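# Slide the pillow fully into its pillowcase on the table

## Task

Get the whole pillow inside the pillowcase, with the case's open end extending clearly beyond the pillow, and both items resting on the table (slight hang over the edge is acceptable); then release and withdraw the grippers.

## Robot and tools

Robot: two arms, left_arm and right_arm, each ending in a two-finger gripper. Base positions in the scene frame: left_arm (-0.005, +0.281, -0.006) m, right_arm (+0.004, -0.328, -0.004) m, both close to level. Two fixed cameras hang on a beam behind the arms. Camera names: cam_head_left, cam_head_right, cam_high, cam_low, cam_left_wrist, cam_right_wrist, all 896x504.

Frames. Scene frame: origin at table-top height, halfway between the nominal bases, some 5-10 cm in from the near table edge; +x reaches out across the table, +z is up, and left_arm sits on the +y side (arm names don't match image left/right). Positions, velocities and absolute poses in results use this frame. Offsets in calls are instead expressed along the current Hand target's own axes. Gripper axes: fingers point along +z and open/close along y. end_effector_position is the spot between the pads, roughly 1 cm short of the tips. Reported poses can be off by a few cm, worse at long reach.

Row layout (used by both execute_actions and move): 14 numbers, each within -1..1. The first 7 belong to left_arm: dx, dy, dz, rx, ry, rz, opening; the last 7 are the same for right_arm. Always send all 14 even if only one arm moves. dx..rz form an offset, not a pose, measured from that arm's Hand target as it stood when the call began; 1.0 equals 0.6 m or 180 degrees, and rx, ry, rz together make one rotation vector. Opening is absolute: +1 fully open (0.093 m), -1 closed. All six pose numbers at 0 means no new pose for that arm; its opening is still a command, so resend the current one to leave it alone.

execute_actions(actions, cameras): actions is a list of actions; each action is up to 15 rows, one per 1/30 s control step, with the final row held until step 15. Each row counts from the action's starting Hand target, not from the preceding row, so repeating an offset in a new action moves further. Images come back only when actions is empty or cameras names them (["all"] for all, [] for none; an unknown name invalidates the call).

move(target, speed, blend, opening_speed, grip_force, blocking, cameras): target is a single 14-number row or a list of up to 15 rows; every row is an offset from the same starting Hand targets. Paths are straight, finish together, and are capped at 10 s. speed: m/s, 0.002-2.9, default 0.25 (turns up to twice that in rad/s). blend: corner rounding in metres for lists; 0 stops at each waypoint. opening_speed: rate of the opening change per second on the -1..1 scale, at least 0.2. grip_force: per-pad newtons, 10-50, persists once set; lower values close slowly. blocking=false returns after 0.5 s while the motion continues. Moves do not avoid obstacles or the other arm; steer around an arm's own base rather than past it. The result adds a move: line, e.g. done, off_target, moving, held, fault, plus limits such as paced or held.

wait(seconds 0-3600) lets time pass; stop brakes a running move; zoom_image(camera, region [x0,y0,x1,y1], at most 504x504) enlarges part of the latest image; finished_scene(scene) ends the scene for good.

Result lines: end_effector_position and end_effector_quat_wxyz per arm; Hand target (last commanded pose after the 40-degree orientation clip, which is what the next offsets build on); Tool commands; grip_measured (motor position, +1 open, -1 closed; pads meet near -0.94; an object of width w mm reads about -0.94 + 0.0208*w, possibly up to 0.02 high); Joint positions (last number is opening in m); Joint torques; Joint velocities (may read within noise); motor temperatures; step readings for actions calls. Grippers often stop short of the Hand target; a later execute_actions call with zero offsets re-requests it, otherwise send the missing distance. Check tilt after moves and correct it.

Gripping: to grasp, send a value around 0.4 below the width reading (soft cloth or pillow may need lower); keep sending it to hold; open well above it to release. Sudden large closing steps spike the force.

Joint ranges (rad): waist -2.618..3.054, shoulder 0..3.142, elbow 0..3.142 (straight 2.901), wrist pitch and yaw -1.571..1.571, wrist roll -2.094..2.094.

Avoid: anything leaving the table, dropping or releasing moving items, fast impacts, hard pushes on fixed or heavy objects, contact between the two arms or grippers (including closing on the other arm's fingers), and the bar, spacers, plate and rail near the bases, which give no warning. Pushing against something keeps pressing until you command back past it. Sustained loads, stretched arms and unreachable targets heat motors: MOTOR HOT appears at 75 °C, at 90 °C the arm folds and idles, at 100 °C it goes limp. Thinking time lets the scene run on, holding the last command. Finish with the pillow covered, both on the table, grippers open and withdrawn.

Each tool is called as name(argument=value, ...) on one line, values as JSON.

## Session

execute_actions(actions=[])

Scene clock: 0.00 s.
left_arm: end_effector_position=(+0.2719, +0.2417, +0.1725) grip_measured=+1.000 end_effector_quat_wxyz=(+0.630, +0.074, +0.773, -0.027) | right_arm: end_effector_position=(+0.3265, -0.3603, +0.1501) grip_measured=+1.000 end_effector_quat_wxyz=(+0.623, -0.078, +0.771, -0.107)
Joint positions: left_arm=[-0.151 0.567 0.215 0.122 -0.008 0.05 0.093] | right_arm=[-0.136 0.981 0.195 0.575 -0.066 -0.279 0.093]
Joint velocities: within noise
Joint torques (N m): no reading
Motor temperatures (°C): left_arm=[24 27 28 25 26 25 23] | right_arm=[23 25 28 27 25 27 26]
Heat: left arm: 28 °C; right arm: 28 °C.
Hand target: left_arm +0.2732, +0.2415, +0.1805; +0.637, +0.073, +0.767, -0.027 | right_arm +0.3279, -0.3606, +0.1537; +0.626, -0.078, +0.768, -0.108
Tool commands: left_gripper/opening=+1.0 right_gripper/opening=+1.0

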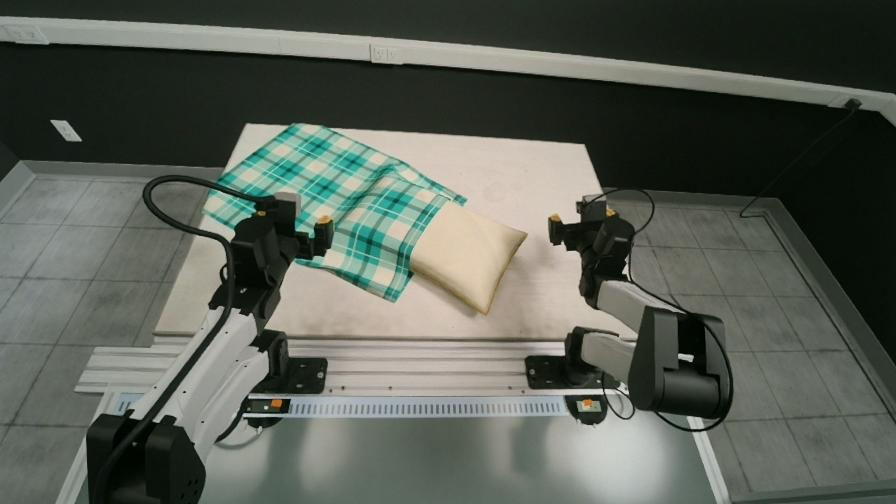

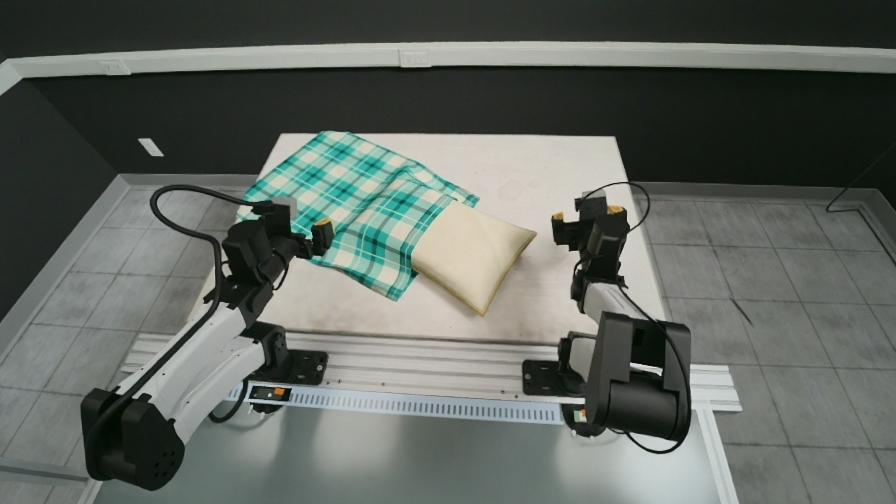

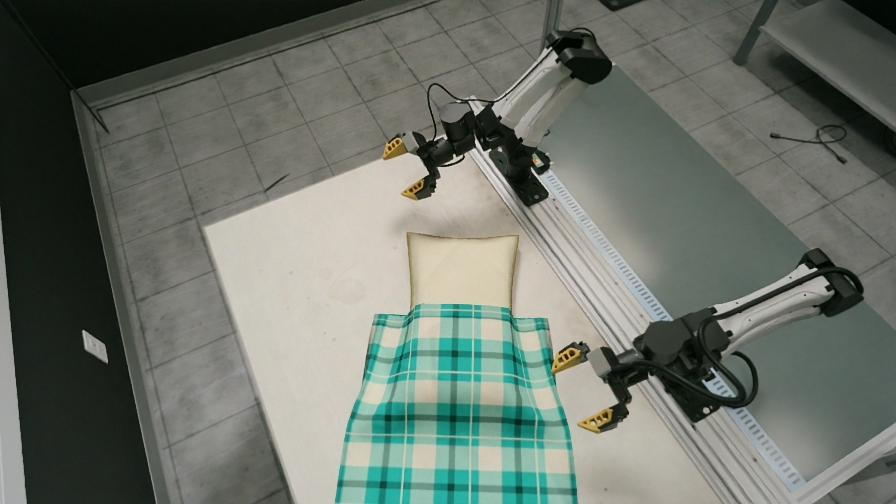

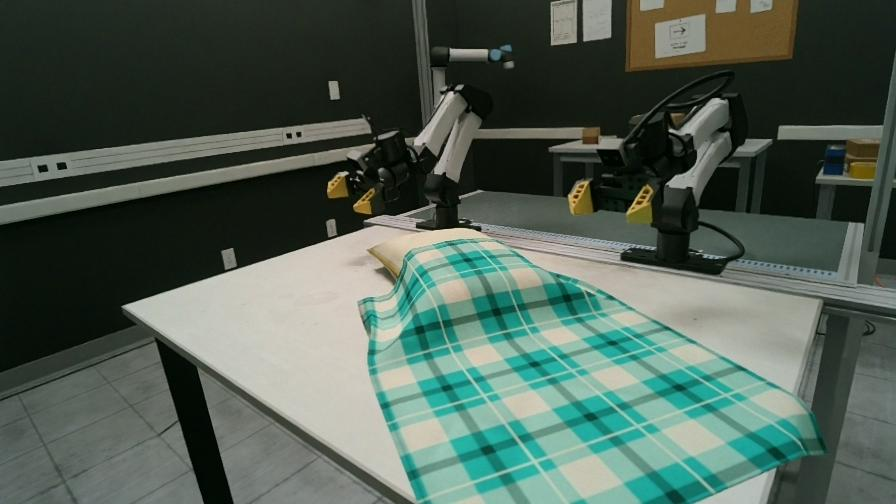

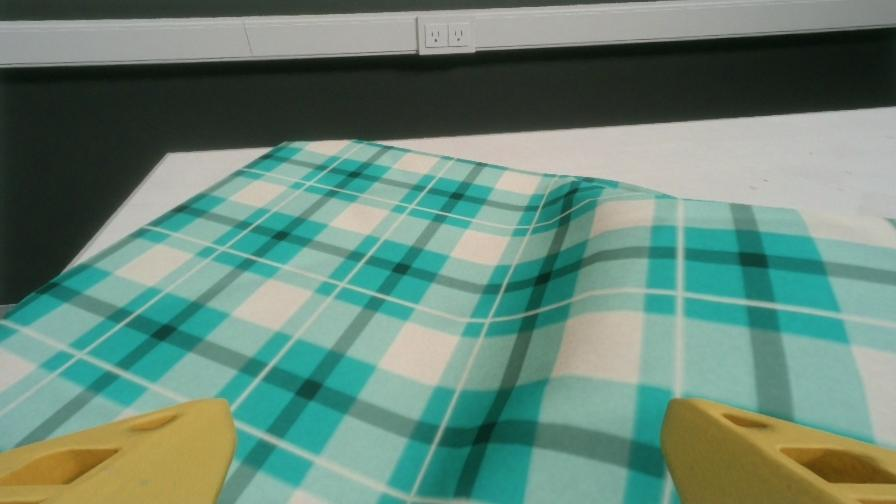

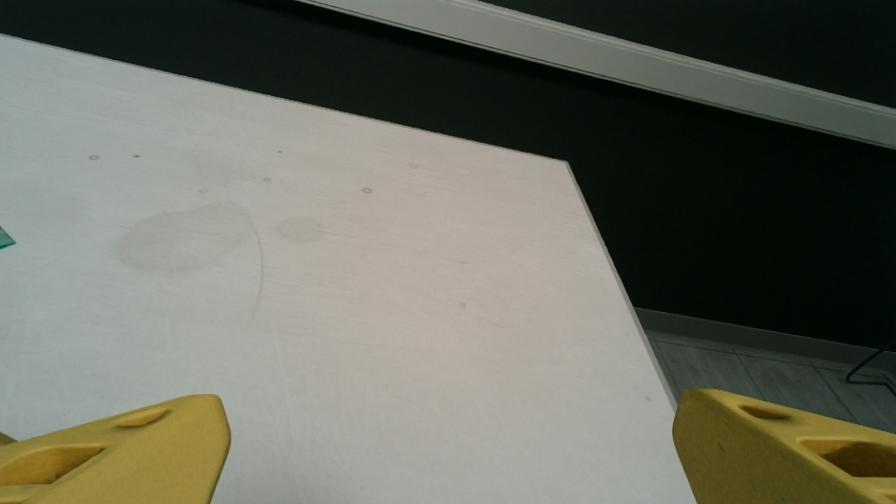

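move(target=[0.035,-0.273,-0.078,0.372,0.311,0.429,1,0.048,0.137,-0.218,-0.323,0.1975,-0.137,1], cameras=["all"])

Scene clock: 16.37 s.
left_arm: end_effector_position=(+0.1956, +0.0905, +0.1568) grip_measured=+1.000 end_effector_quat_wxyz=(-0.001, +0.789, +0.615, -0.008) | right_arm: end_effector_position=(+0.1948, -0.2779, +0.1269) grip_measured=+1.000 end_effector_quat_wxyz=(+0.231, -0.476, +0.838, +0.135)
Joint positions: left_arm=[-0.738 1.625 1.475 -1.443 0.03 1.084 0.093] | right_arm=[-0.176 1.038 0.82 -1.16 -0.51 -1.155 0.093]
Joint torques (N m): left_arm=[-0.73 -6.32 8.08 0.19 -0.08 0.04] | right_arm=[0.13 -1.4 7.76 0.55 -0.12 -0.14]
Heat: left arm: 31 °C; right arm: 31 °C.
Hand target: left_arm +0.1999, +0.0876, +0.1602; +0.002, +0.793, +0.609, +0.000 | right_arm +0.1953, -0.2797, +0.1301; +0.224, -0.483, +0.837, +0.129
Off the commanded pose: left_arm 0.006 m, 1 deg | right_arm 0.004 m, 1 deg.
move: done

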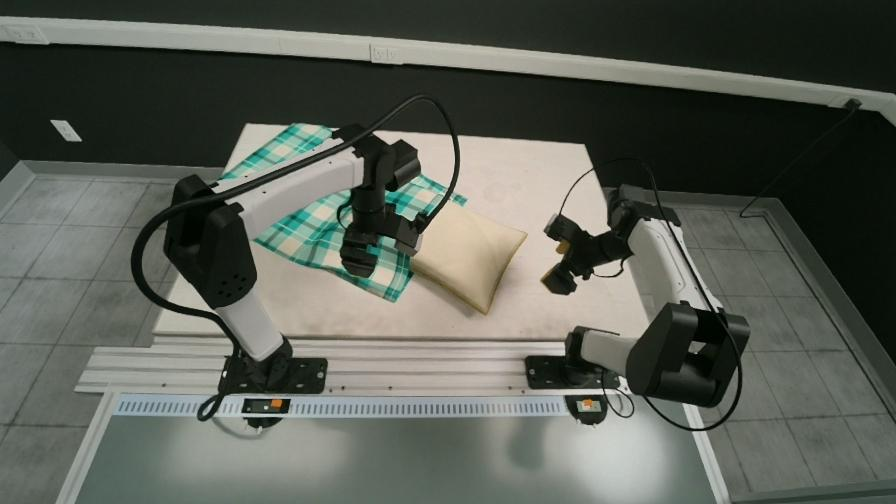

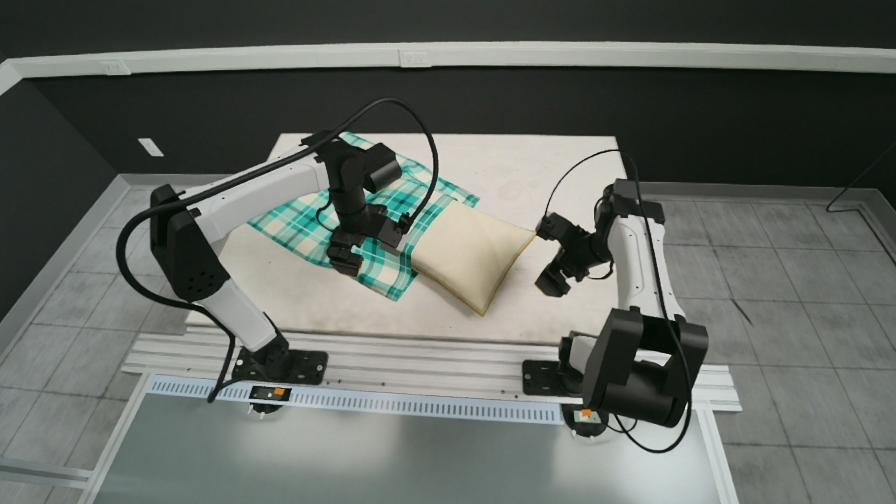

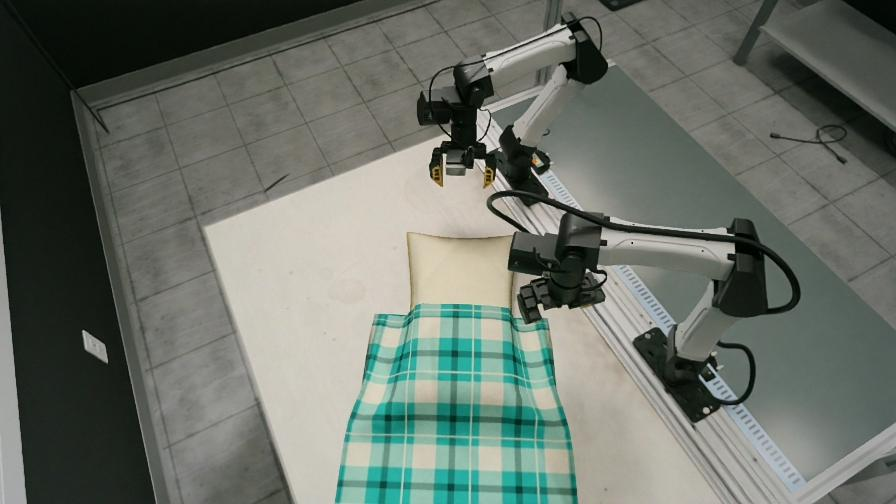

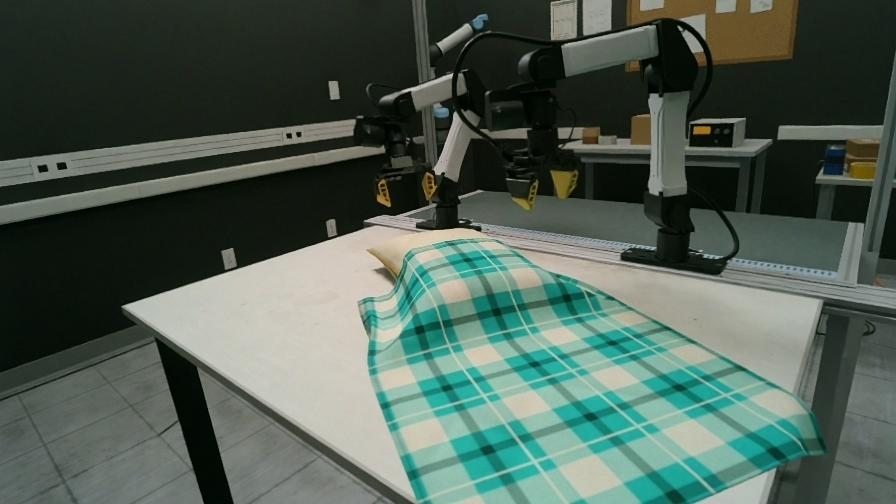

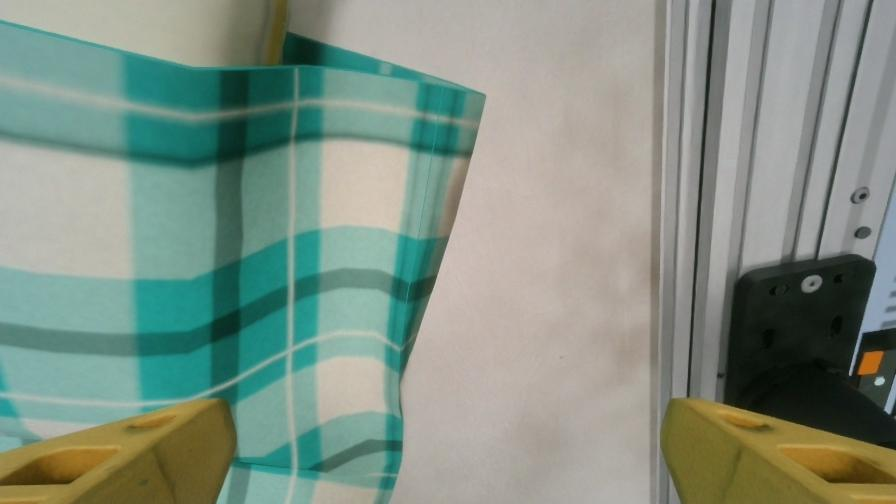

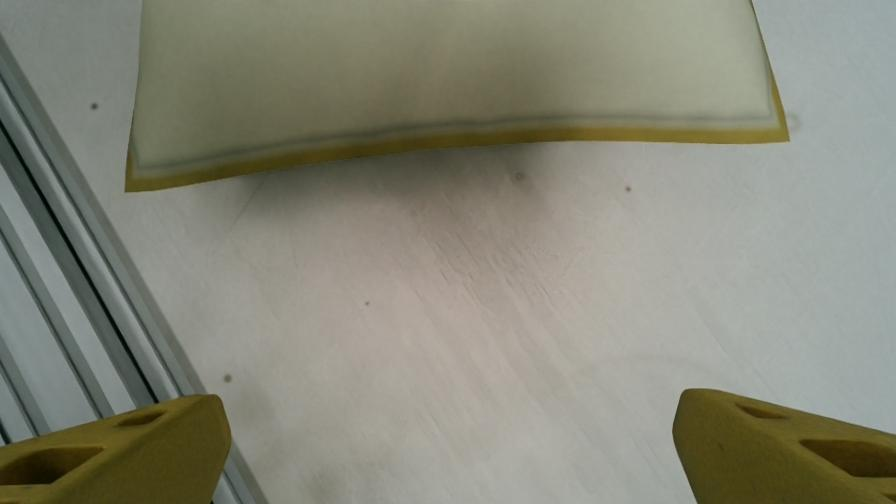

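move(target=[-0.034,0,0.133,0,0,0,1,0.079,0,0.137,0,0,0,1], cameras=["cam_head_left","cam_left_wrist","cam_right_wrist"])

Scene clock: 22.87 s.
left_arm: end_effector_position=(+0.1931, +0.0685, +0.0847) grip_measured=+1.000 end_effector_quat_wxyz=(+0.003, +0.793, +0.609, -0.007) | right_arm: end_effector_position=(+0.1941, -0.2781, +0.0395) grip_measured=+1.000 end_effector_quat_wxyz=(+0.228, -0.483, +0.834, +0.135)
Joint positions: left_arm=[-0.804 1.677 1.244 -1.15 0.03 1.034 0.093] | right_arm=[-0.174 1.111 0.504 -0.778 -0.509 -1.172 0.093]
Joint torques (N m): left_arm=[-0.68 -6.9 5.38 0.35 -0.07 -0.09] | right_arm=[0.12 -1.61 5.07 0.99 -0.13 0.07]
Heat: left arm: 32 °C; right arm: 32 °C.
Hand target: left_arm +0.1949, +0.0678, +0.0804; +0.002, +0.793, +0.609, +0.000 | right_arm +0.1954, -0.2798, +0.0353; +0.224, -0.483, +0.837, +0.129
Off the commanded pose: left_arm 0.005 m, 1 deg | right_arm 0.005 m, 1 deg.
move: done

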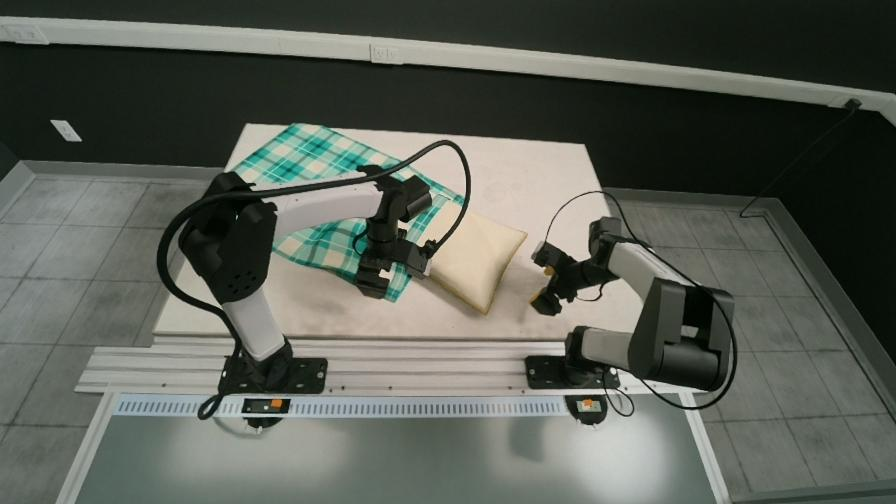

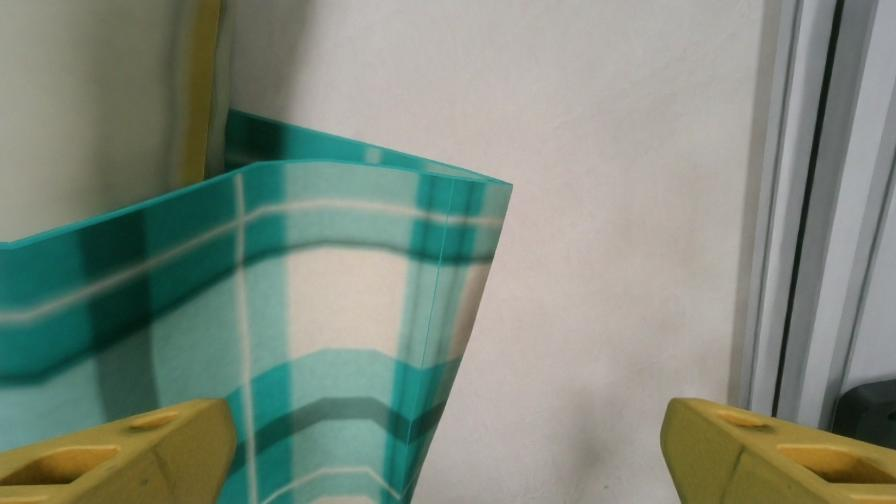

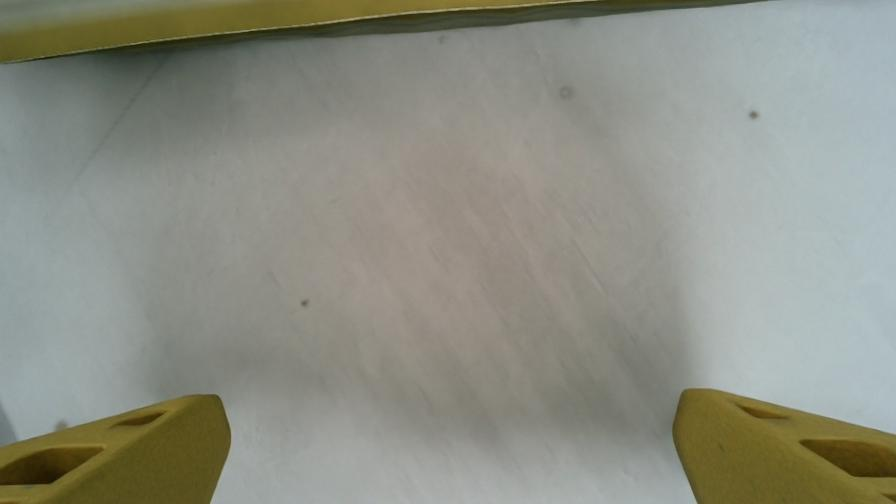

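move(target=[-0.064,0.017,0.083,0,0,0,1,-0.045,0,0.05,0,0,0,1], cameras=["cam_head_left","cam_high","cam_left_wrist","cam_right_wrist"])

Scene clock: 27.47 s.
left_arm: end_effector_position=(+0.1895, +0.0325, +0.0335) grip_measured=+1.000 end_effector_quat_wxyz=(-0.007, +0.794, +0.608, -0.006) | right_arm: end_effector_position=(+0.2132, -0.2452, +0.0269) grip_measured=+1.000 end_effector_quat_wxyz=(+0.227, -0.484, +0.834, +0.136)
Joint positions: left_arm=[-0.894 1.835 1.222 -0.988 0.029 0.945 0.093] | right_arm=[0.039 1.195 0.487 -0.572 -0.459 -0.942 0.093]
Joint torques (N m): left_arm=[-0.23 -8.12 6 0.44 -0.04 -0.03] | right_arm=[0.14 -2.14 5.01 1.19 -0.11 0.09]
Heat: left arm: 32 °C; right arm: 32 °C.
Hand target: left_arm +0.1950, +0.0280, +0.0307; +0.002, +0.793, +0.609, +0.000 | right_arm +0.2145, -0.2466, +0.0227; +0.224, -0.483, +0.837, +0.129
Off the commanded pose: left_arm 0.008 m, 1 deg | right_arm 0.005 m, 1 deg.
move: done

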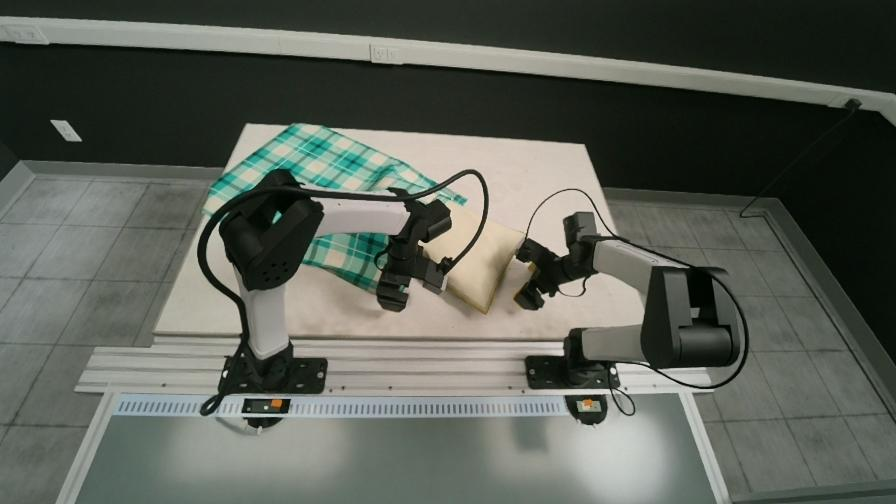

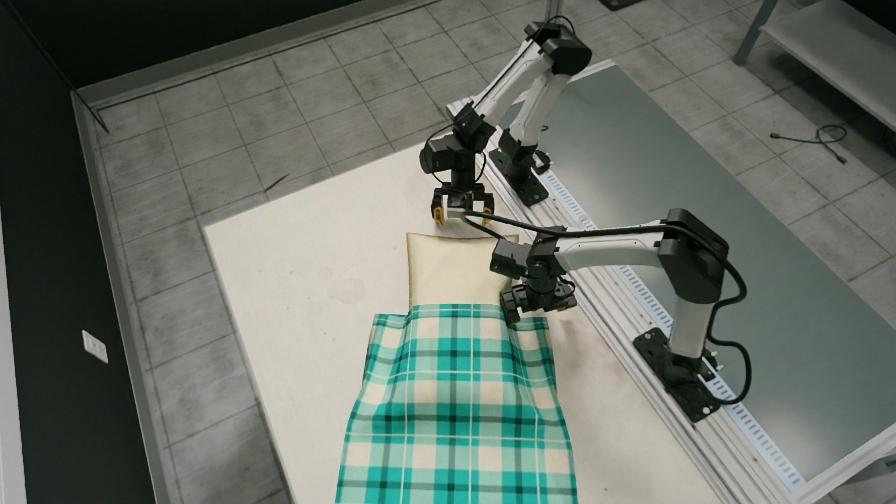

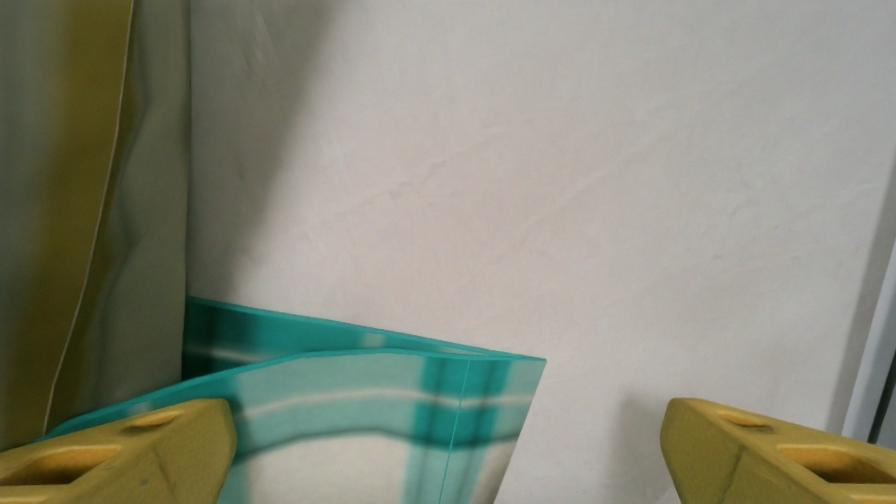

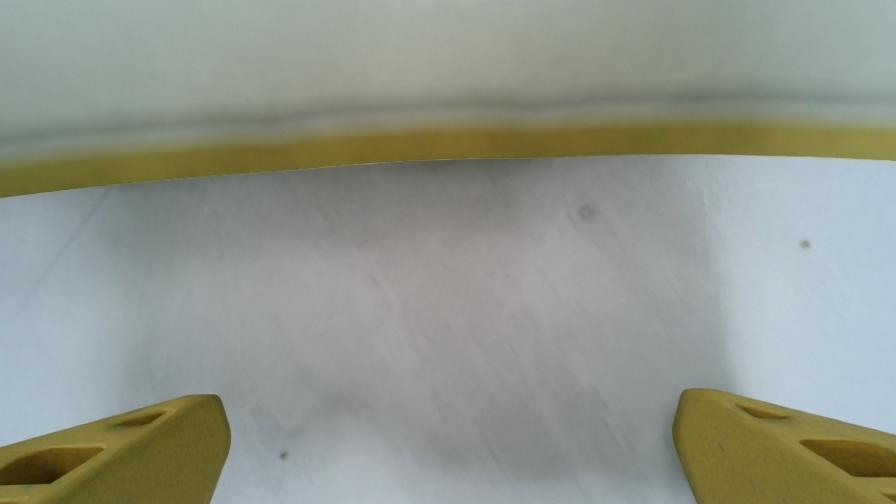

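move(target=[[-0.008,0,0.031,0,0,0,1,0,0,0,0,0,0,1],[-0.008,0,0.031,0,0,0,-1,0,0,0,0,0,0,1]], opening_speed=1.5, cameras=["cam_left_wrist","cam_high","cam_low"])

Scene clock: 31.00 s.
left_arm: end_effector_position=(+0.1938, +0.0237, +0.0179) grip_measured=-0.988 end_effector_quat_wxyz=(+0.005, +0.792, +0.611, -0.004) | right_arm: end_effector_position=(+0.2134, -0.2453, +0.0269) grip_measured=+1.000 end_effector_quat_wxyz=(+0.227, -0.484, +0.834, +0.136)
Joint positions: left_arm=[-0.904 1.872 1.203 -0.909 0.025 0.928 0] | right_arm=[0.039 1.195 0.487 -0.572 -0.458 -0.942 0.093]
Joint torques (N m): left_arm=[-0.55 -8.2 5.03 0.39 -0.01 -0.02] | right_arm=[0.14 -2.15 5.04 1.22 -0.09 0.09]
Heat: left arm: 32 °C; right arm: 32 °C.
Hand target: left_arm +0.1938, +0.0233, +0.0121; +0.002, +0.793, +0.609, +0.000 | right_arm +0.2146, -0.2467, +0.0227; +0.224, -0.483, +0.837, +0.129
Off the commanded pose: left_arm 0.006 m, 1 deg | right_arm 0.005 m, 1 deg.
move: done; target 2's new opening was sent with left_arm's hand 0.011 m and 1 deg from that target
Images, in order (width x height): cam_high 896x504, cam_low 896x504, cam_left_wrist 896x504.

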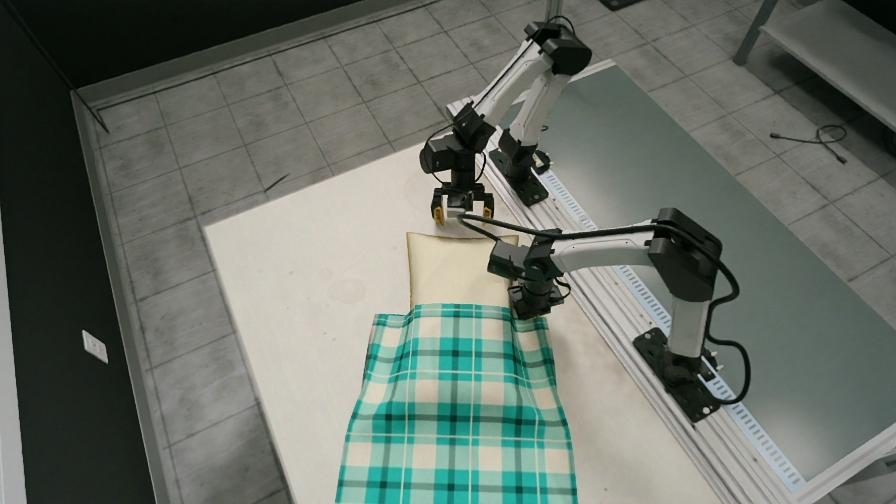

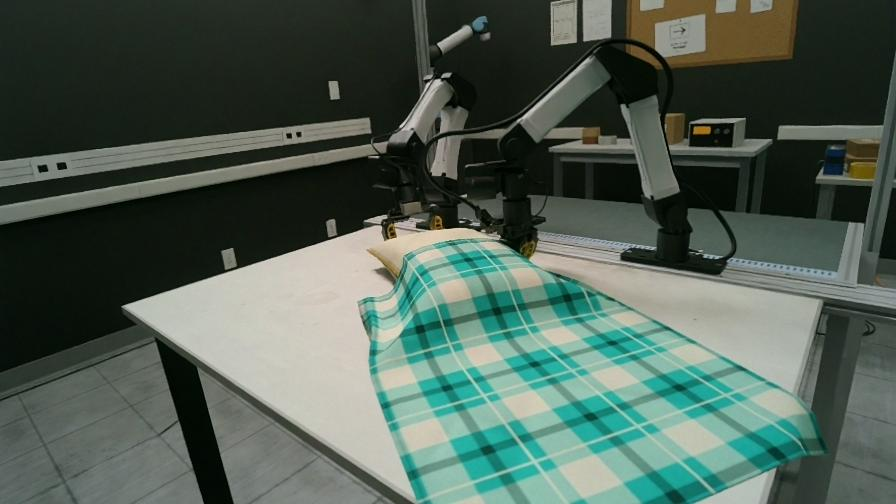

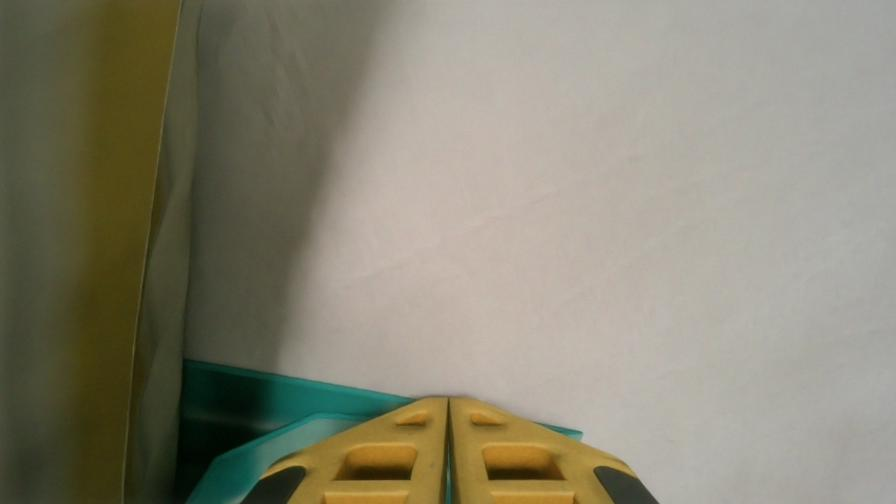

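move(target=[0,0,0,0,0,0,-1,-0.188,0,0.108,0,0,0,1], speed=0.12, cameras=["cam_head_left","cam_high","cam_low","cam_left_wrist","cam_right_wrist"])

Scene clock: 34.97 s.
left_arm: end_effector_position=(+0.1938, +0.0237, +0.0179) grip_measured=-0.988 end_effector_quat_wxyz=(+0.005, +0.792, +0.611, -0.004) | right_arm: end_effector_position=(+0.2635, -0.1404, +0.0189) grip_measured=+1.000 end_effector_quat_wxyz=(+0.201, -0.487, +0.839, +0.139)
Joint positions: left_arm=[-0.904 1.872 1.203 -0.909 0.025 0.928 0] | right_arm=[0.467 1.553 0.729 -0.349 -0.305 -0.52 0.093]
Joint torques (N m): left_arm=[-0.61 -8.28 5.04 0.37 -0.01 -0.03] | right_arm=[0.06 -4.22 7.27 1.77 0.05 0.09]
Motor temperatures (°C): left_arm=[24 29 32 26 26 25 24] | right_arm=[23 26 33 30 25 27 26]
Heat: left arm: 32 °C; right arm: 33 °C.
Hand target: left_arm +0.1938, +0.0233, +0.0121; +0.002, +0.793, +0.609, +0.000 | right_arm +0.2797, -0.1340, +0.0229; +0.224, -0.483, +0.837, +0.129
Off the commanded pose: left_arm 0.006 m, 1 deg | right_arm 0.018 m, 3 deg.
move: off_target (right_arm)

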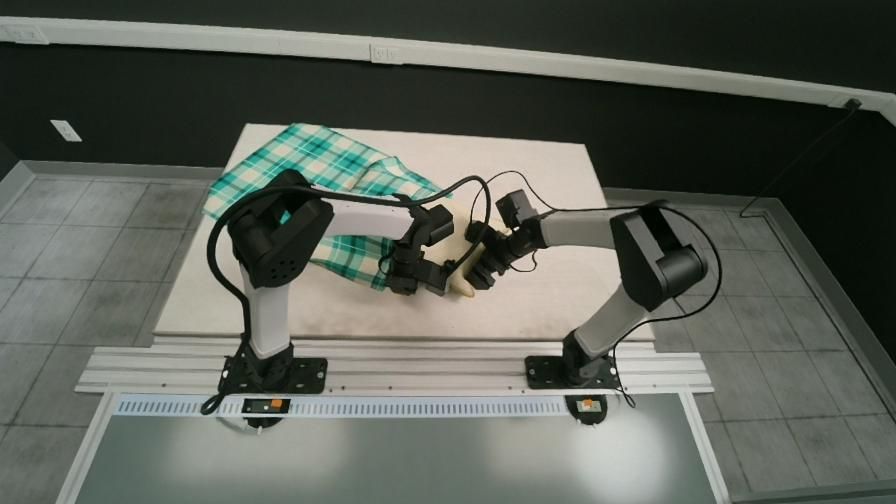

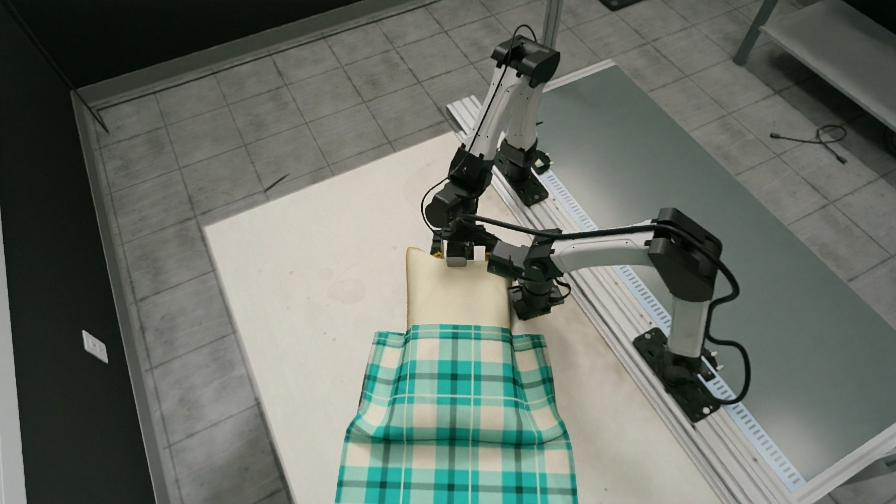

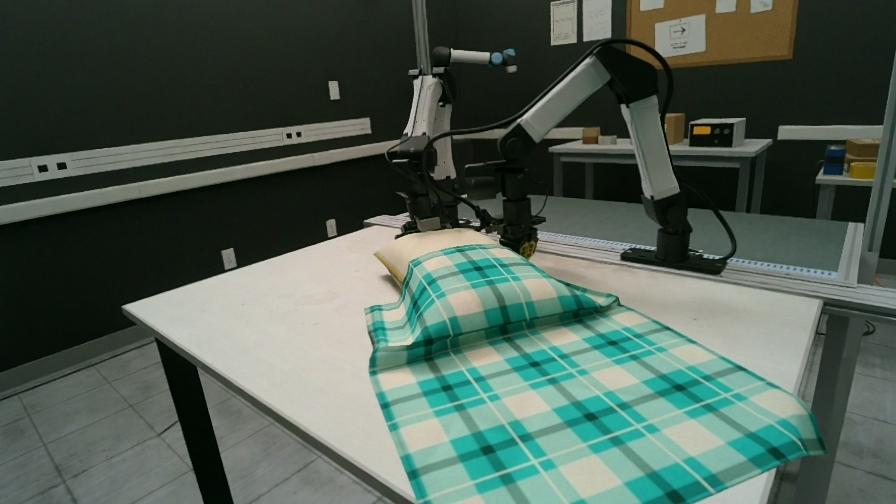

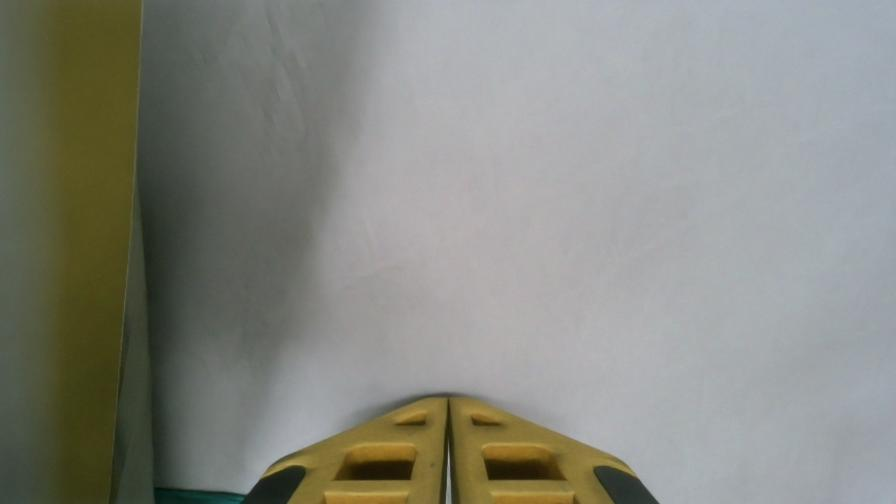

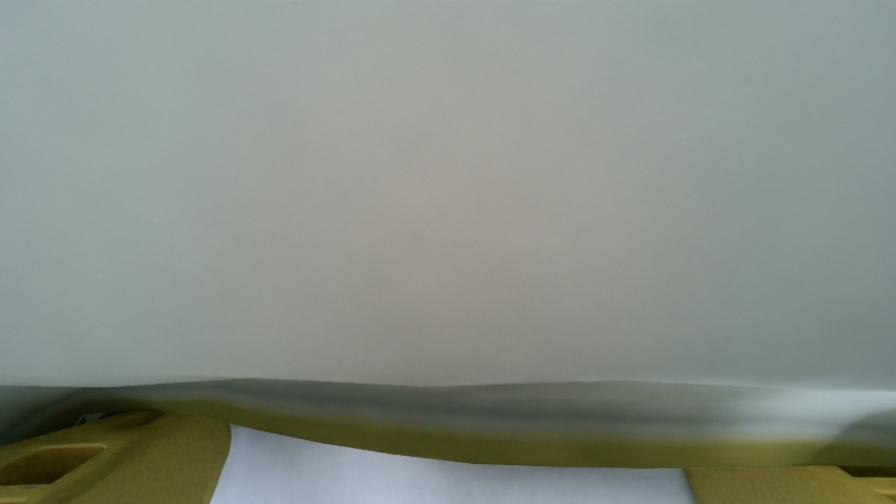

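move(target=[[0,0,-0.1,0,0,0,1,0.025,0,-0.014,0,0,0,1],[0.08,0.022,-0.08,0,0,0,1,0.025,0,-0.014,0,0,0,1]], cameras=["cam_left_wrist","cam_high"])

Scene clock: 41.87 s.
left_arm: end_effector_position=(+0.2127, +0.0678, +0.0525) grip_measured=+1.000 end_effector_quat_wxyz=(-0.022, +0.792, +0.611, -0.008) | right_arm: end_effector_position=(+0.2654, -0.1477, +0.0183) grip_measured=+1.000 end_effector_quat_wxyz=(+0.207, -0.483, +0.840, +0.135)
Joint positions: left_arm=[-0.765 1.805 1.259 -1.09 0.022 1.068 0.093] | right_arm=[0.444 1.541 0.711 -0.338 -0.305 -0.533 0.093]
Joint torques (N m): left_arm=[0.4 -11.97 5.01 0.4 -0.02 0.08] | right_arm=[-1.02 -6.83 4.86 1.56 -0.1 -0.12]
Heat: left arm: 32 °C; right arm: 33 °C.
Hand target: left_arm +0.2188, +0.0664, +0.0601; +0.002, +0.793, +0.609, +0.001 | right_arm +0.2710, -0.1489, +0.0225; +0.224, -0.483, +0.837, +0.129
Off the commanded pose: left_arm 0.010 m, 3 deg | right_arm 0.007 m, 2 deg.
move: off_target (left_arm)
Images, in order (width x height): cam_high 896x504, cam_left_wrist 896x504.

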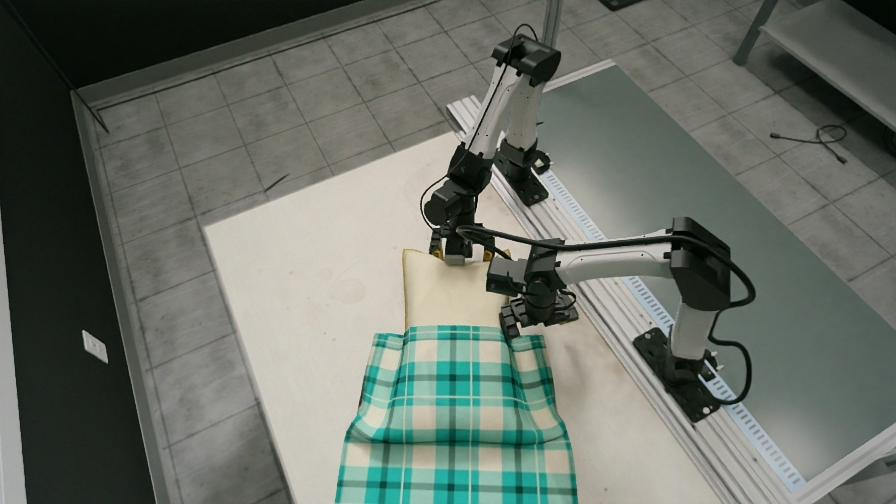

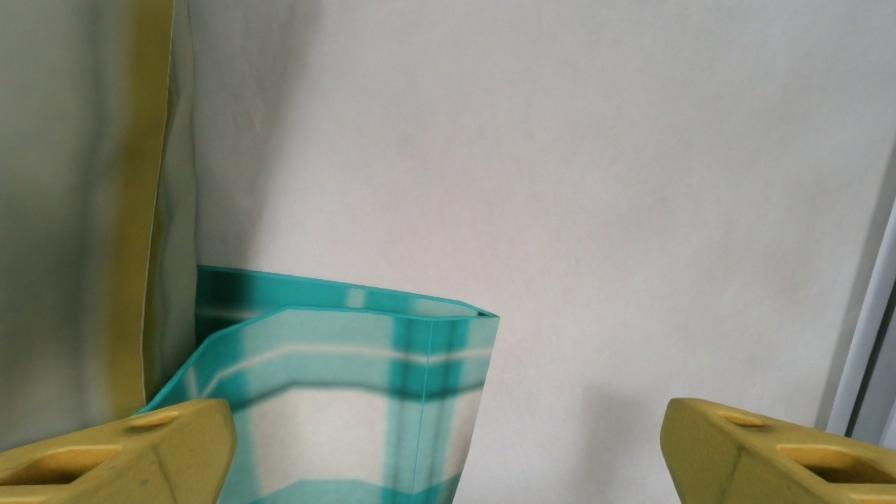

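move(target=[[0.016,0,0.112,0,0,0,1,0,0,0,0,0,0,1],[0.016,0,0.112,0,0,0,-1,0,0,0,0,0,0,1]], opening_speed=0.8, speed=0.1, cameras=["cam_left_wrist"])

move(target=[0,0,-0.12,0,0,0,-1,0,0,0,0,0,0,1], speed=0.1, cameras=["cam_left_wrist","cam_high","cam_low"])

Scene clock: 47.80 s.
left_arm: end_effector_position=(+0.2428, +0.0643, +0.0144) grip_measured=-0.984 end_effector_quat_wxyz=(+0.054, +0.789, +0.612, +0.028) | right_arm: end_effector_position=(+0.2654, -0.1477, +0.0183) grip_measured=+1.000 end_effector_quat_wxyz=(+0.207, -0.483, +0.840, +0.135)
Joint positions: left_arm=[-0.734 1.807 1.094 -0.76 -0.022 1.093 0] | right_arm=[0.444 1.541 0.711 -0.338 -0.305 -0.534 0.093]
Joint torques (N m): left_arm=[-0.17 -5.08 3.69 0.06 0.49 0.07] | right_arm=[-1.02 -6.8 4.86 1.56 -0.1 -0.13]
Heat: left arm: 31 °C; right arm: 33 °C.
Hand target: left_arm +0.2214, +0.0755, -0.0071; +0.002, +0.793, +0.609, +0.000 | right_arm +0.2710, -0.1489, +0.0225; +0.224, -0.483, +0.837, +0.129
Off the commanded pose: left_arm 0.032 m, 7 deg | right_arm 0.007 m, 2 deg.
move: off_target (left_arm); target 2's new opening was sent with left_arm's hand 0.024 m and 1 deg from that target

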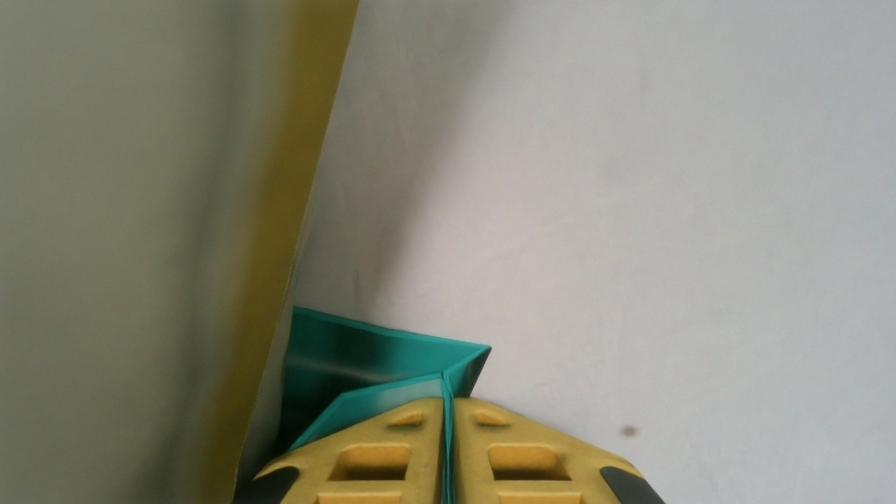

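Scene clock: 49.27 s.
left_arm: end_effector_position=(+0.2206, +0.0795, +0.0523) grip_measured=-0.984 end_effector_quat_wxyz=(-0.012, +0.792, +0.611, +0.007) | right_arm: end_effector_position=(+0.2654, -0.1477, +0.0183) grip_measured=+1.000 end_effector_quat_wxyz=(+0.207, -0.483, +0.840, +0.135)
Joint positions: left_arm=[-0.734 1.775 1.223 -1.058 -0.004 1.099 0] | right_arm=[0.444 1.541 0.711 -0.338 -0.305 -0.534 0.093]
Joint torques (N m): left_arm=[0.05 -10.95 7.39 0.01 0.3 0.06] | right_arm=[-1.06 -6.82 4.82 1.55 -0.1 -0.13]
Heat: left arm: 31 °C; right arm: 33 °C.
Hand target: left_arm +0.2212, +0.0756, +0.0648; +0.001, +0.793, +0.609, +0.000 | right_arm +0.2710, -0.1489, +0.0225; +0.224, -0.483, +0.837, +0.129
Off the commanded pose: left_arm 0.013 m, 2 deg | right_arm 0.007 m, 2 deg.
move: off_target (left_arm)
Images, in order (width x height): cam_high 896x504, cam_low 896x504, cam_left_wrist 896x504.

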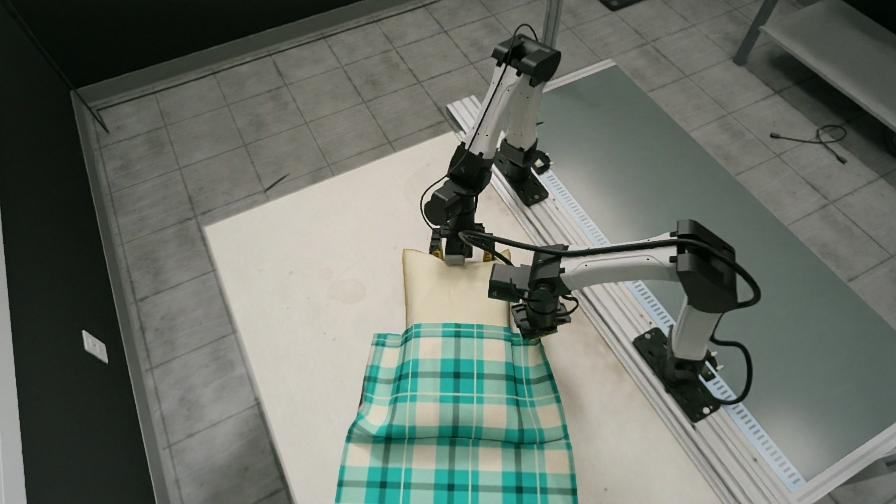

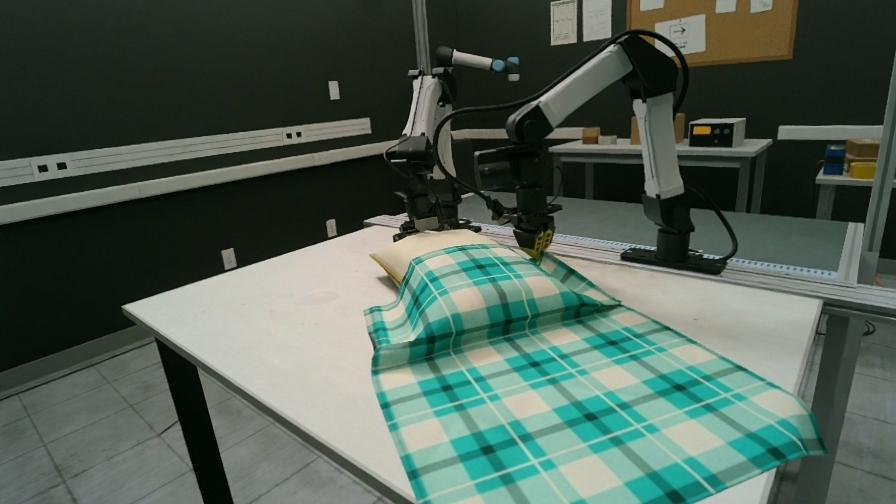

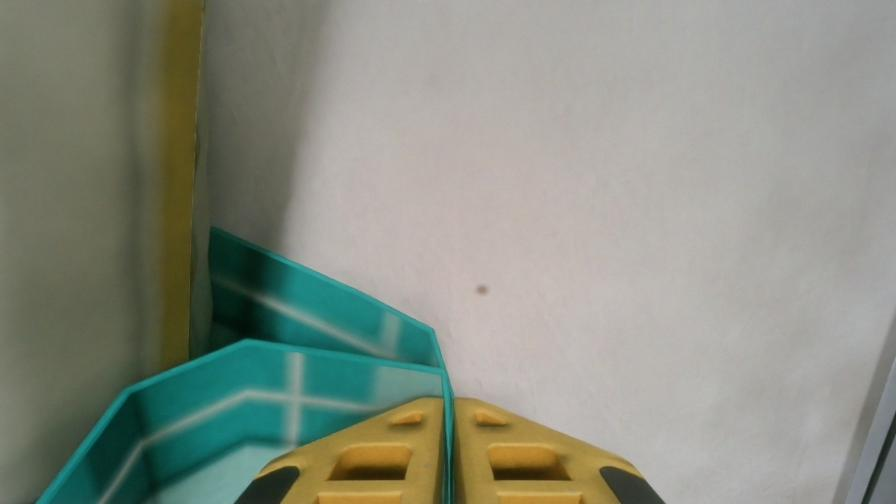

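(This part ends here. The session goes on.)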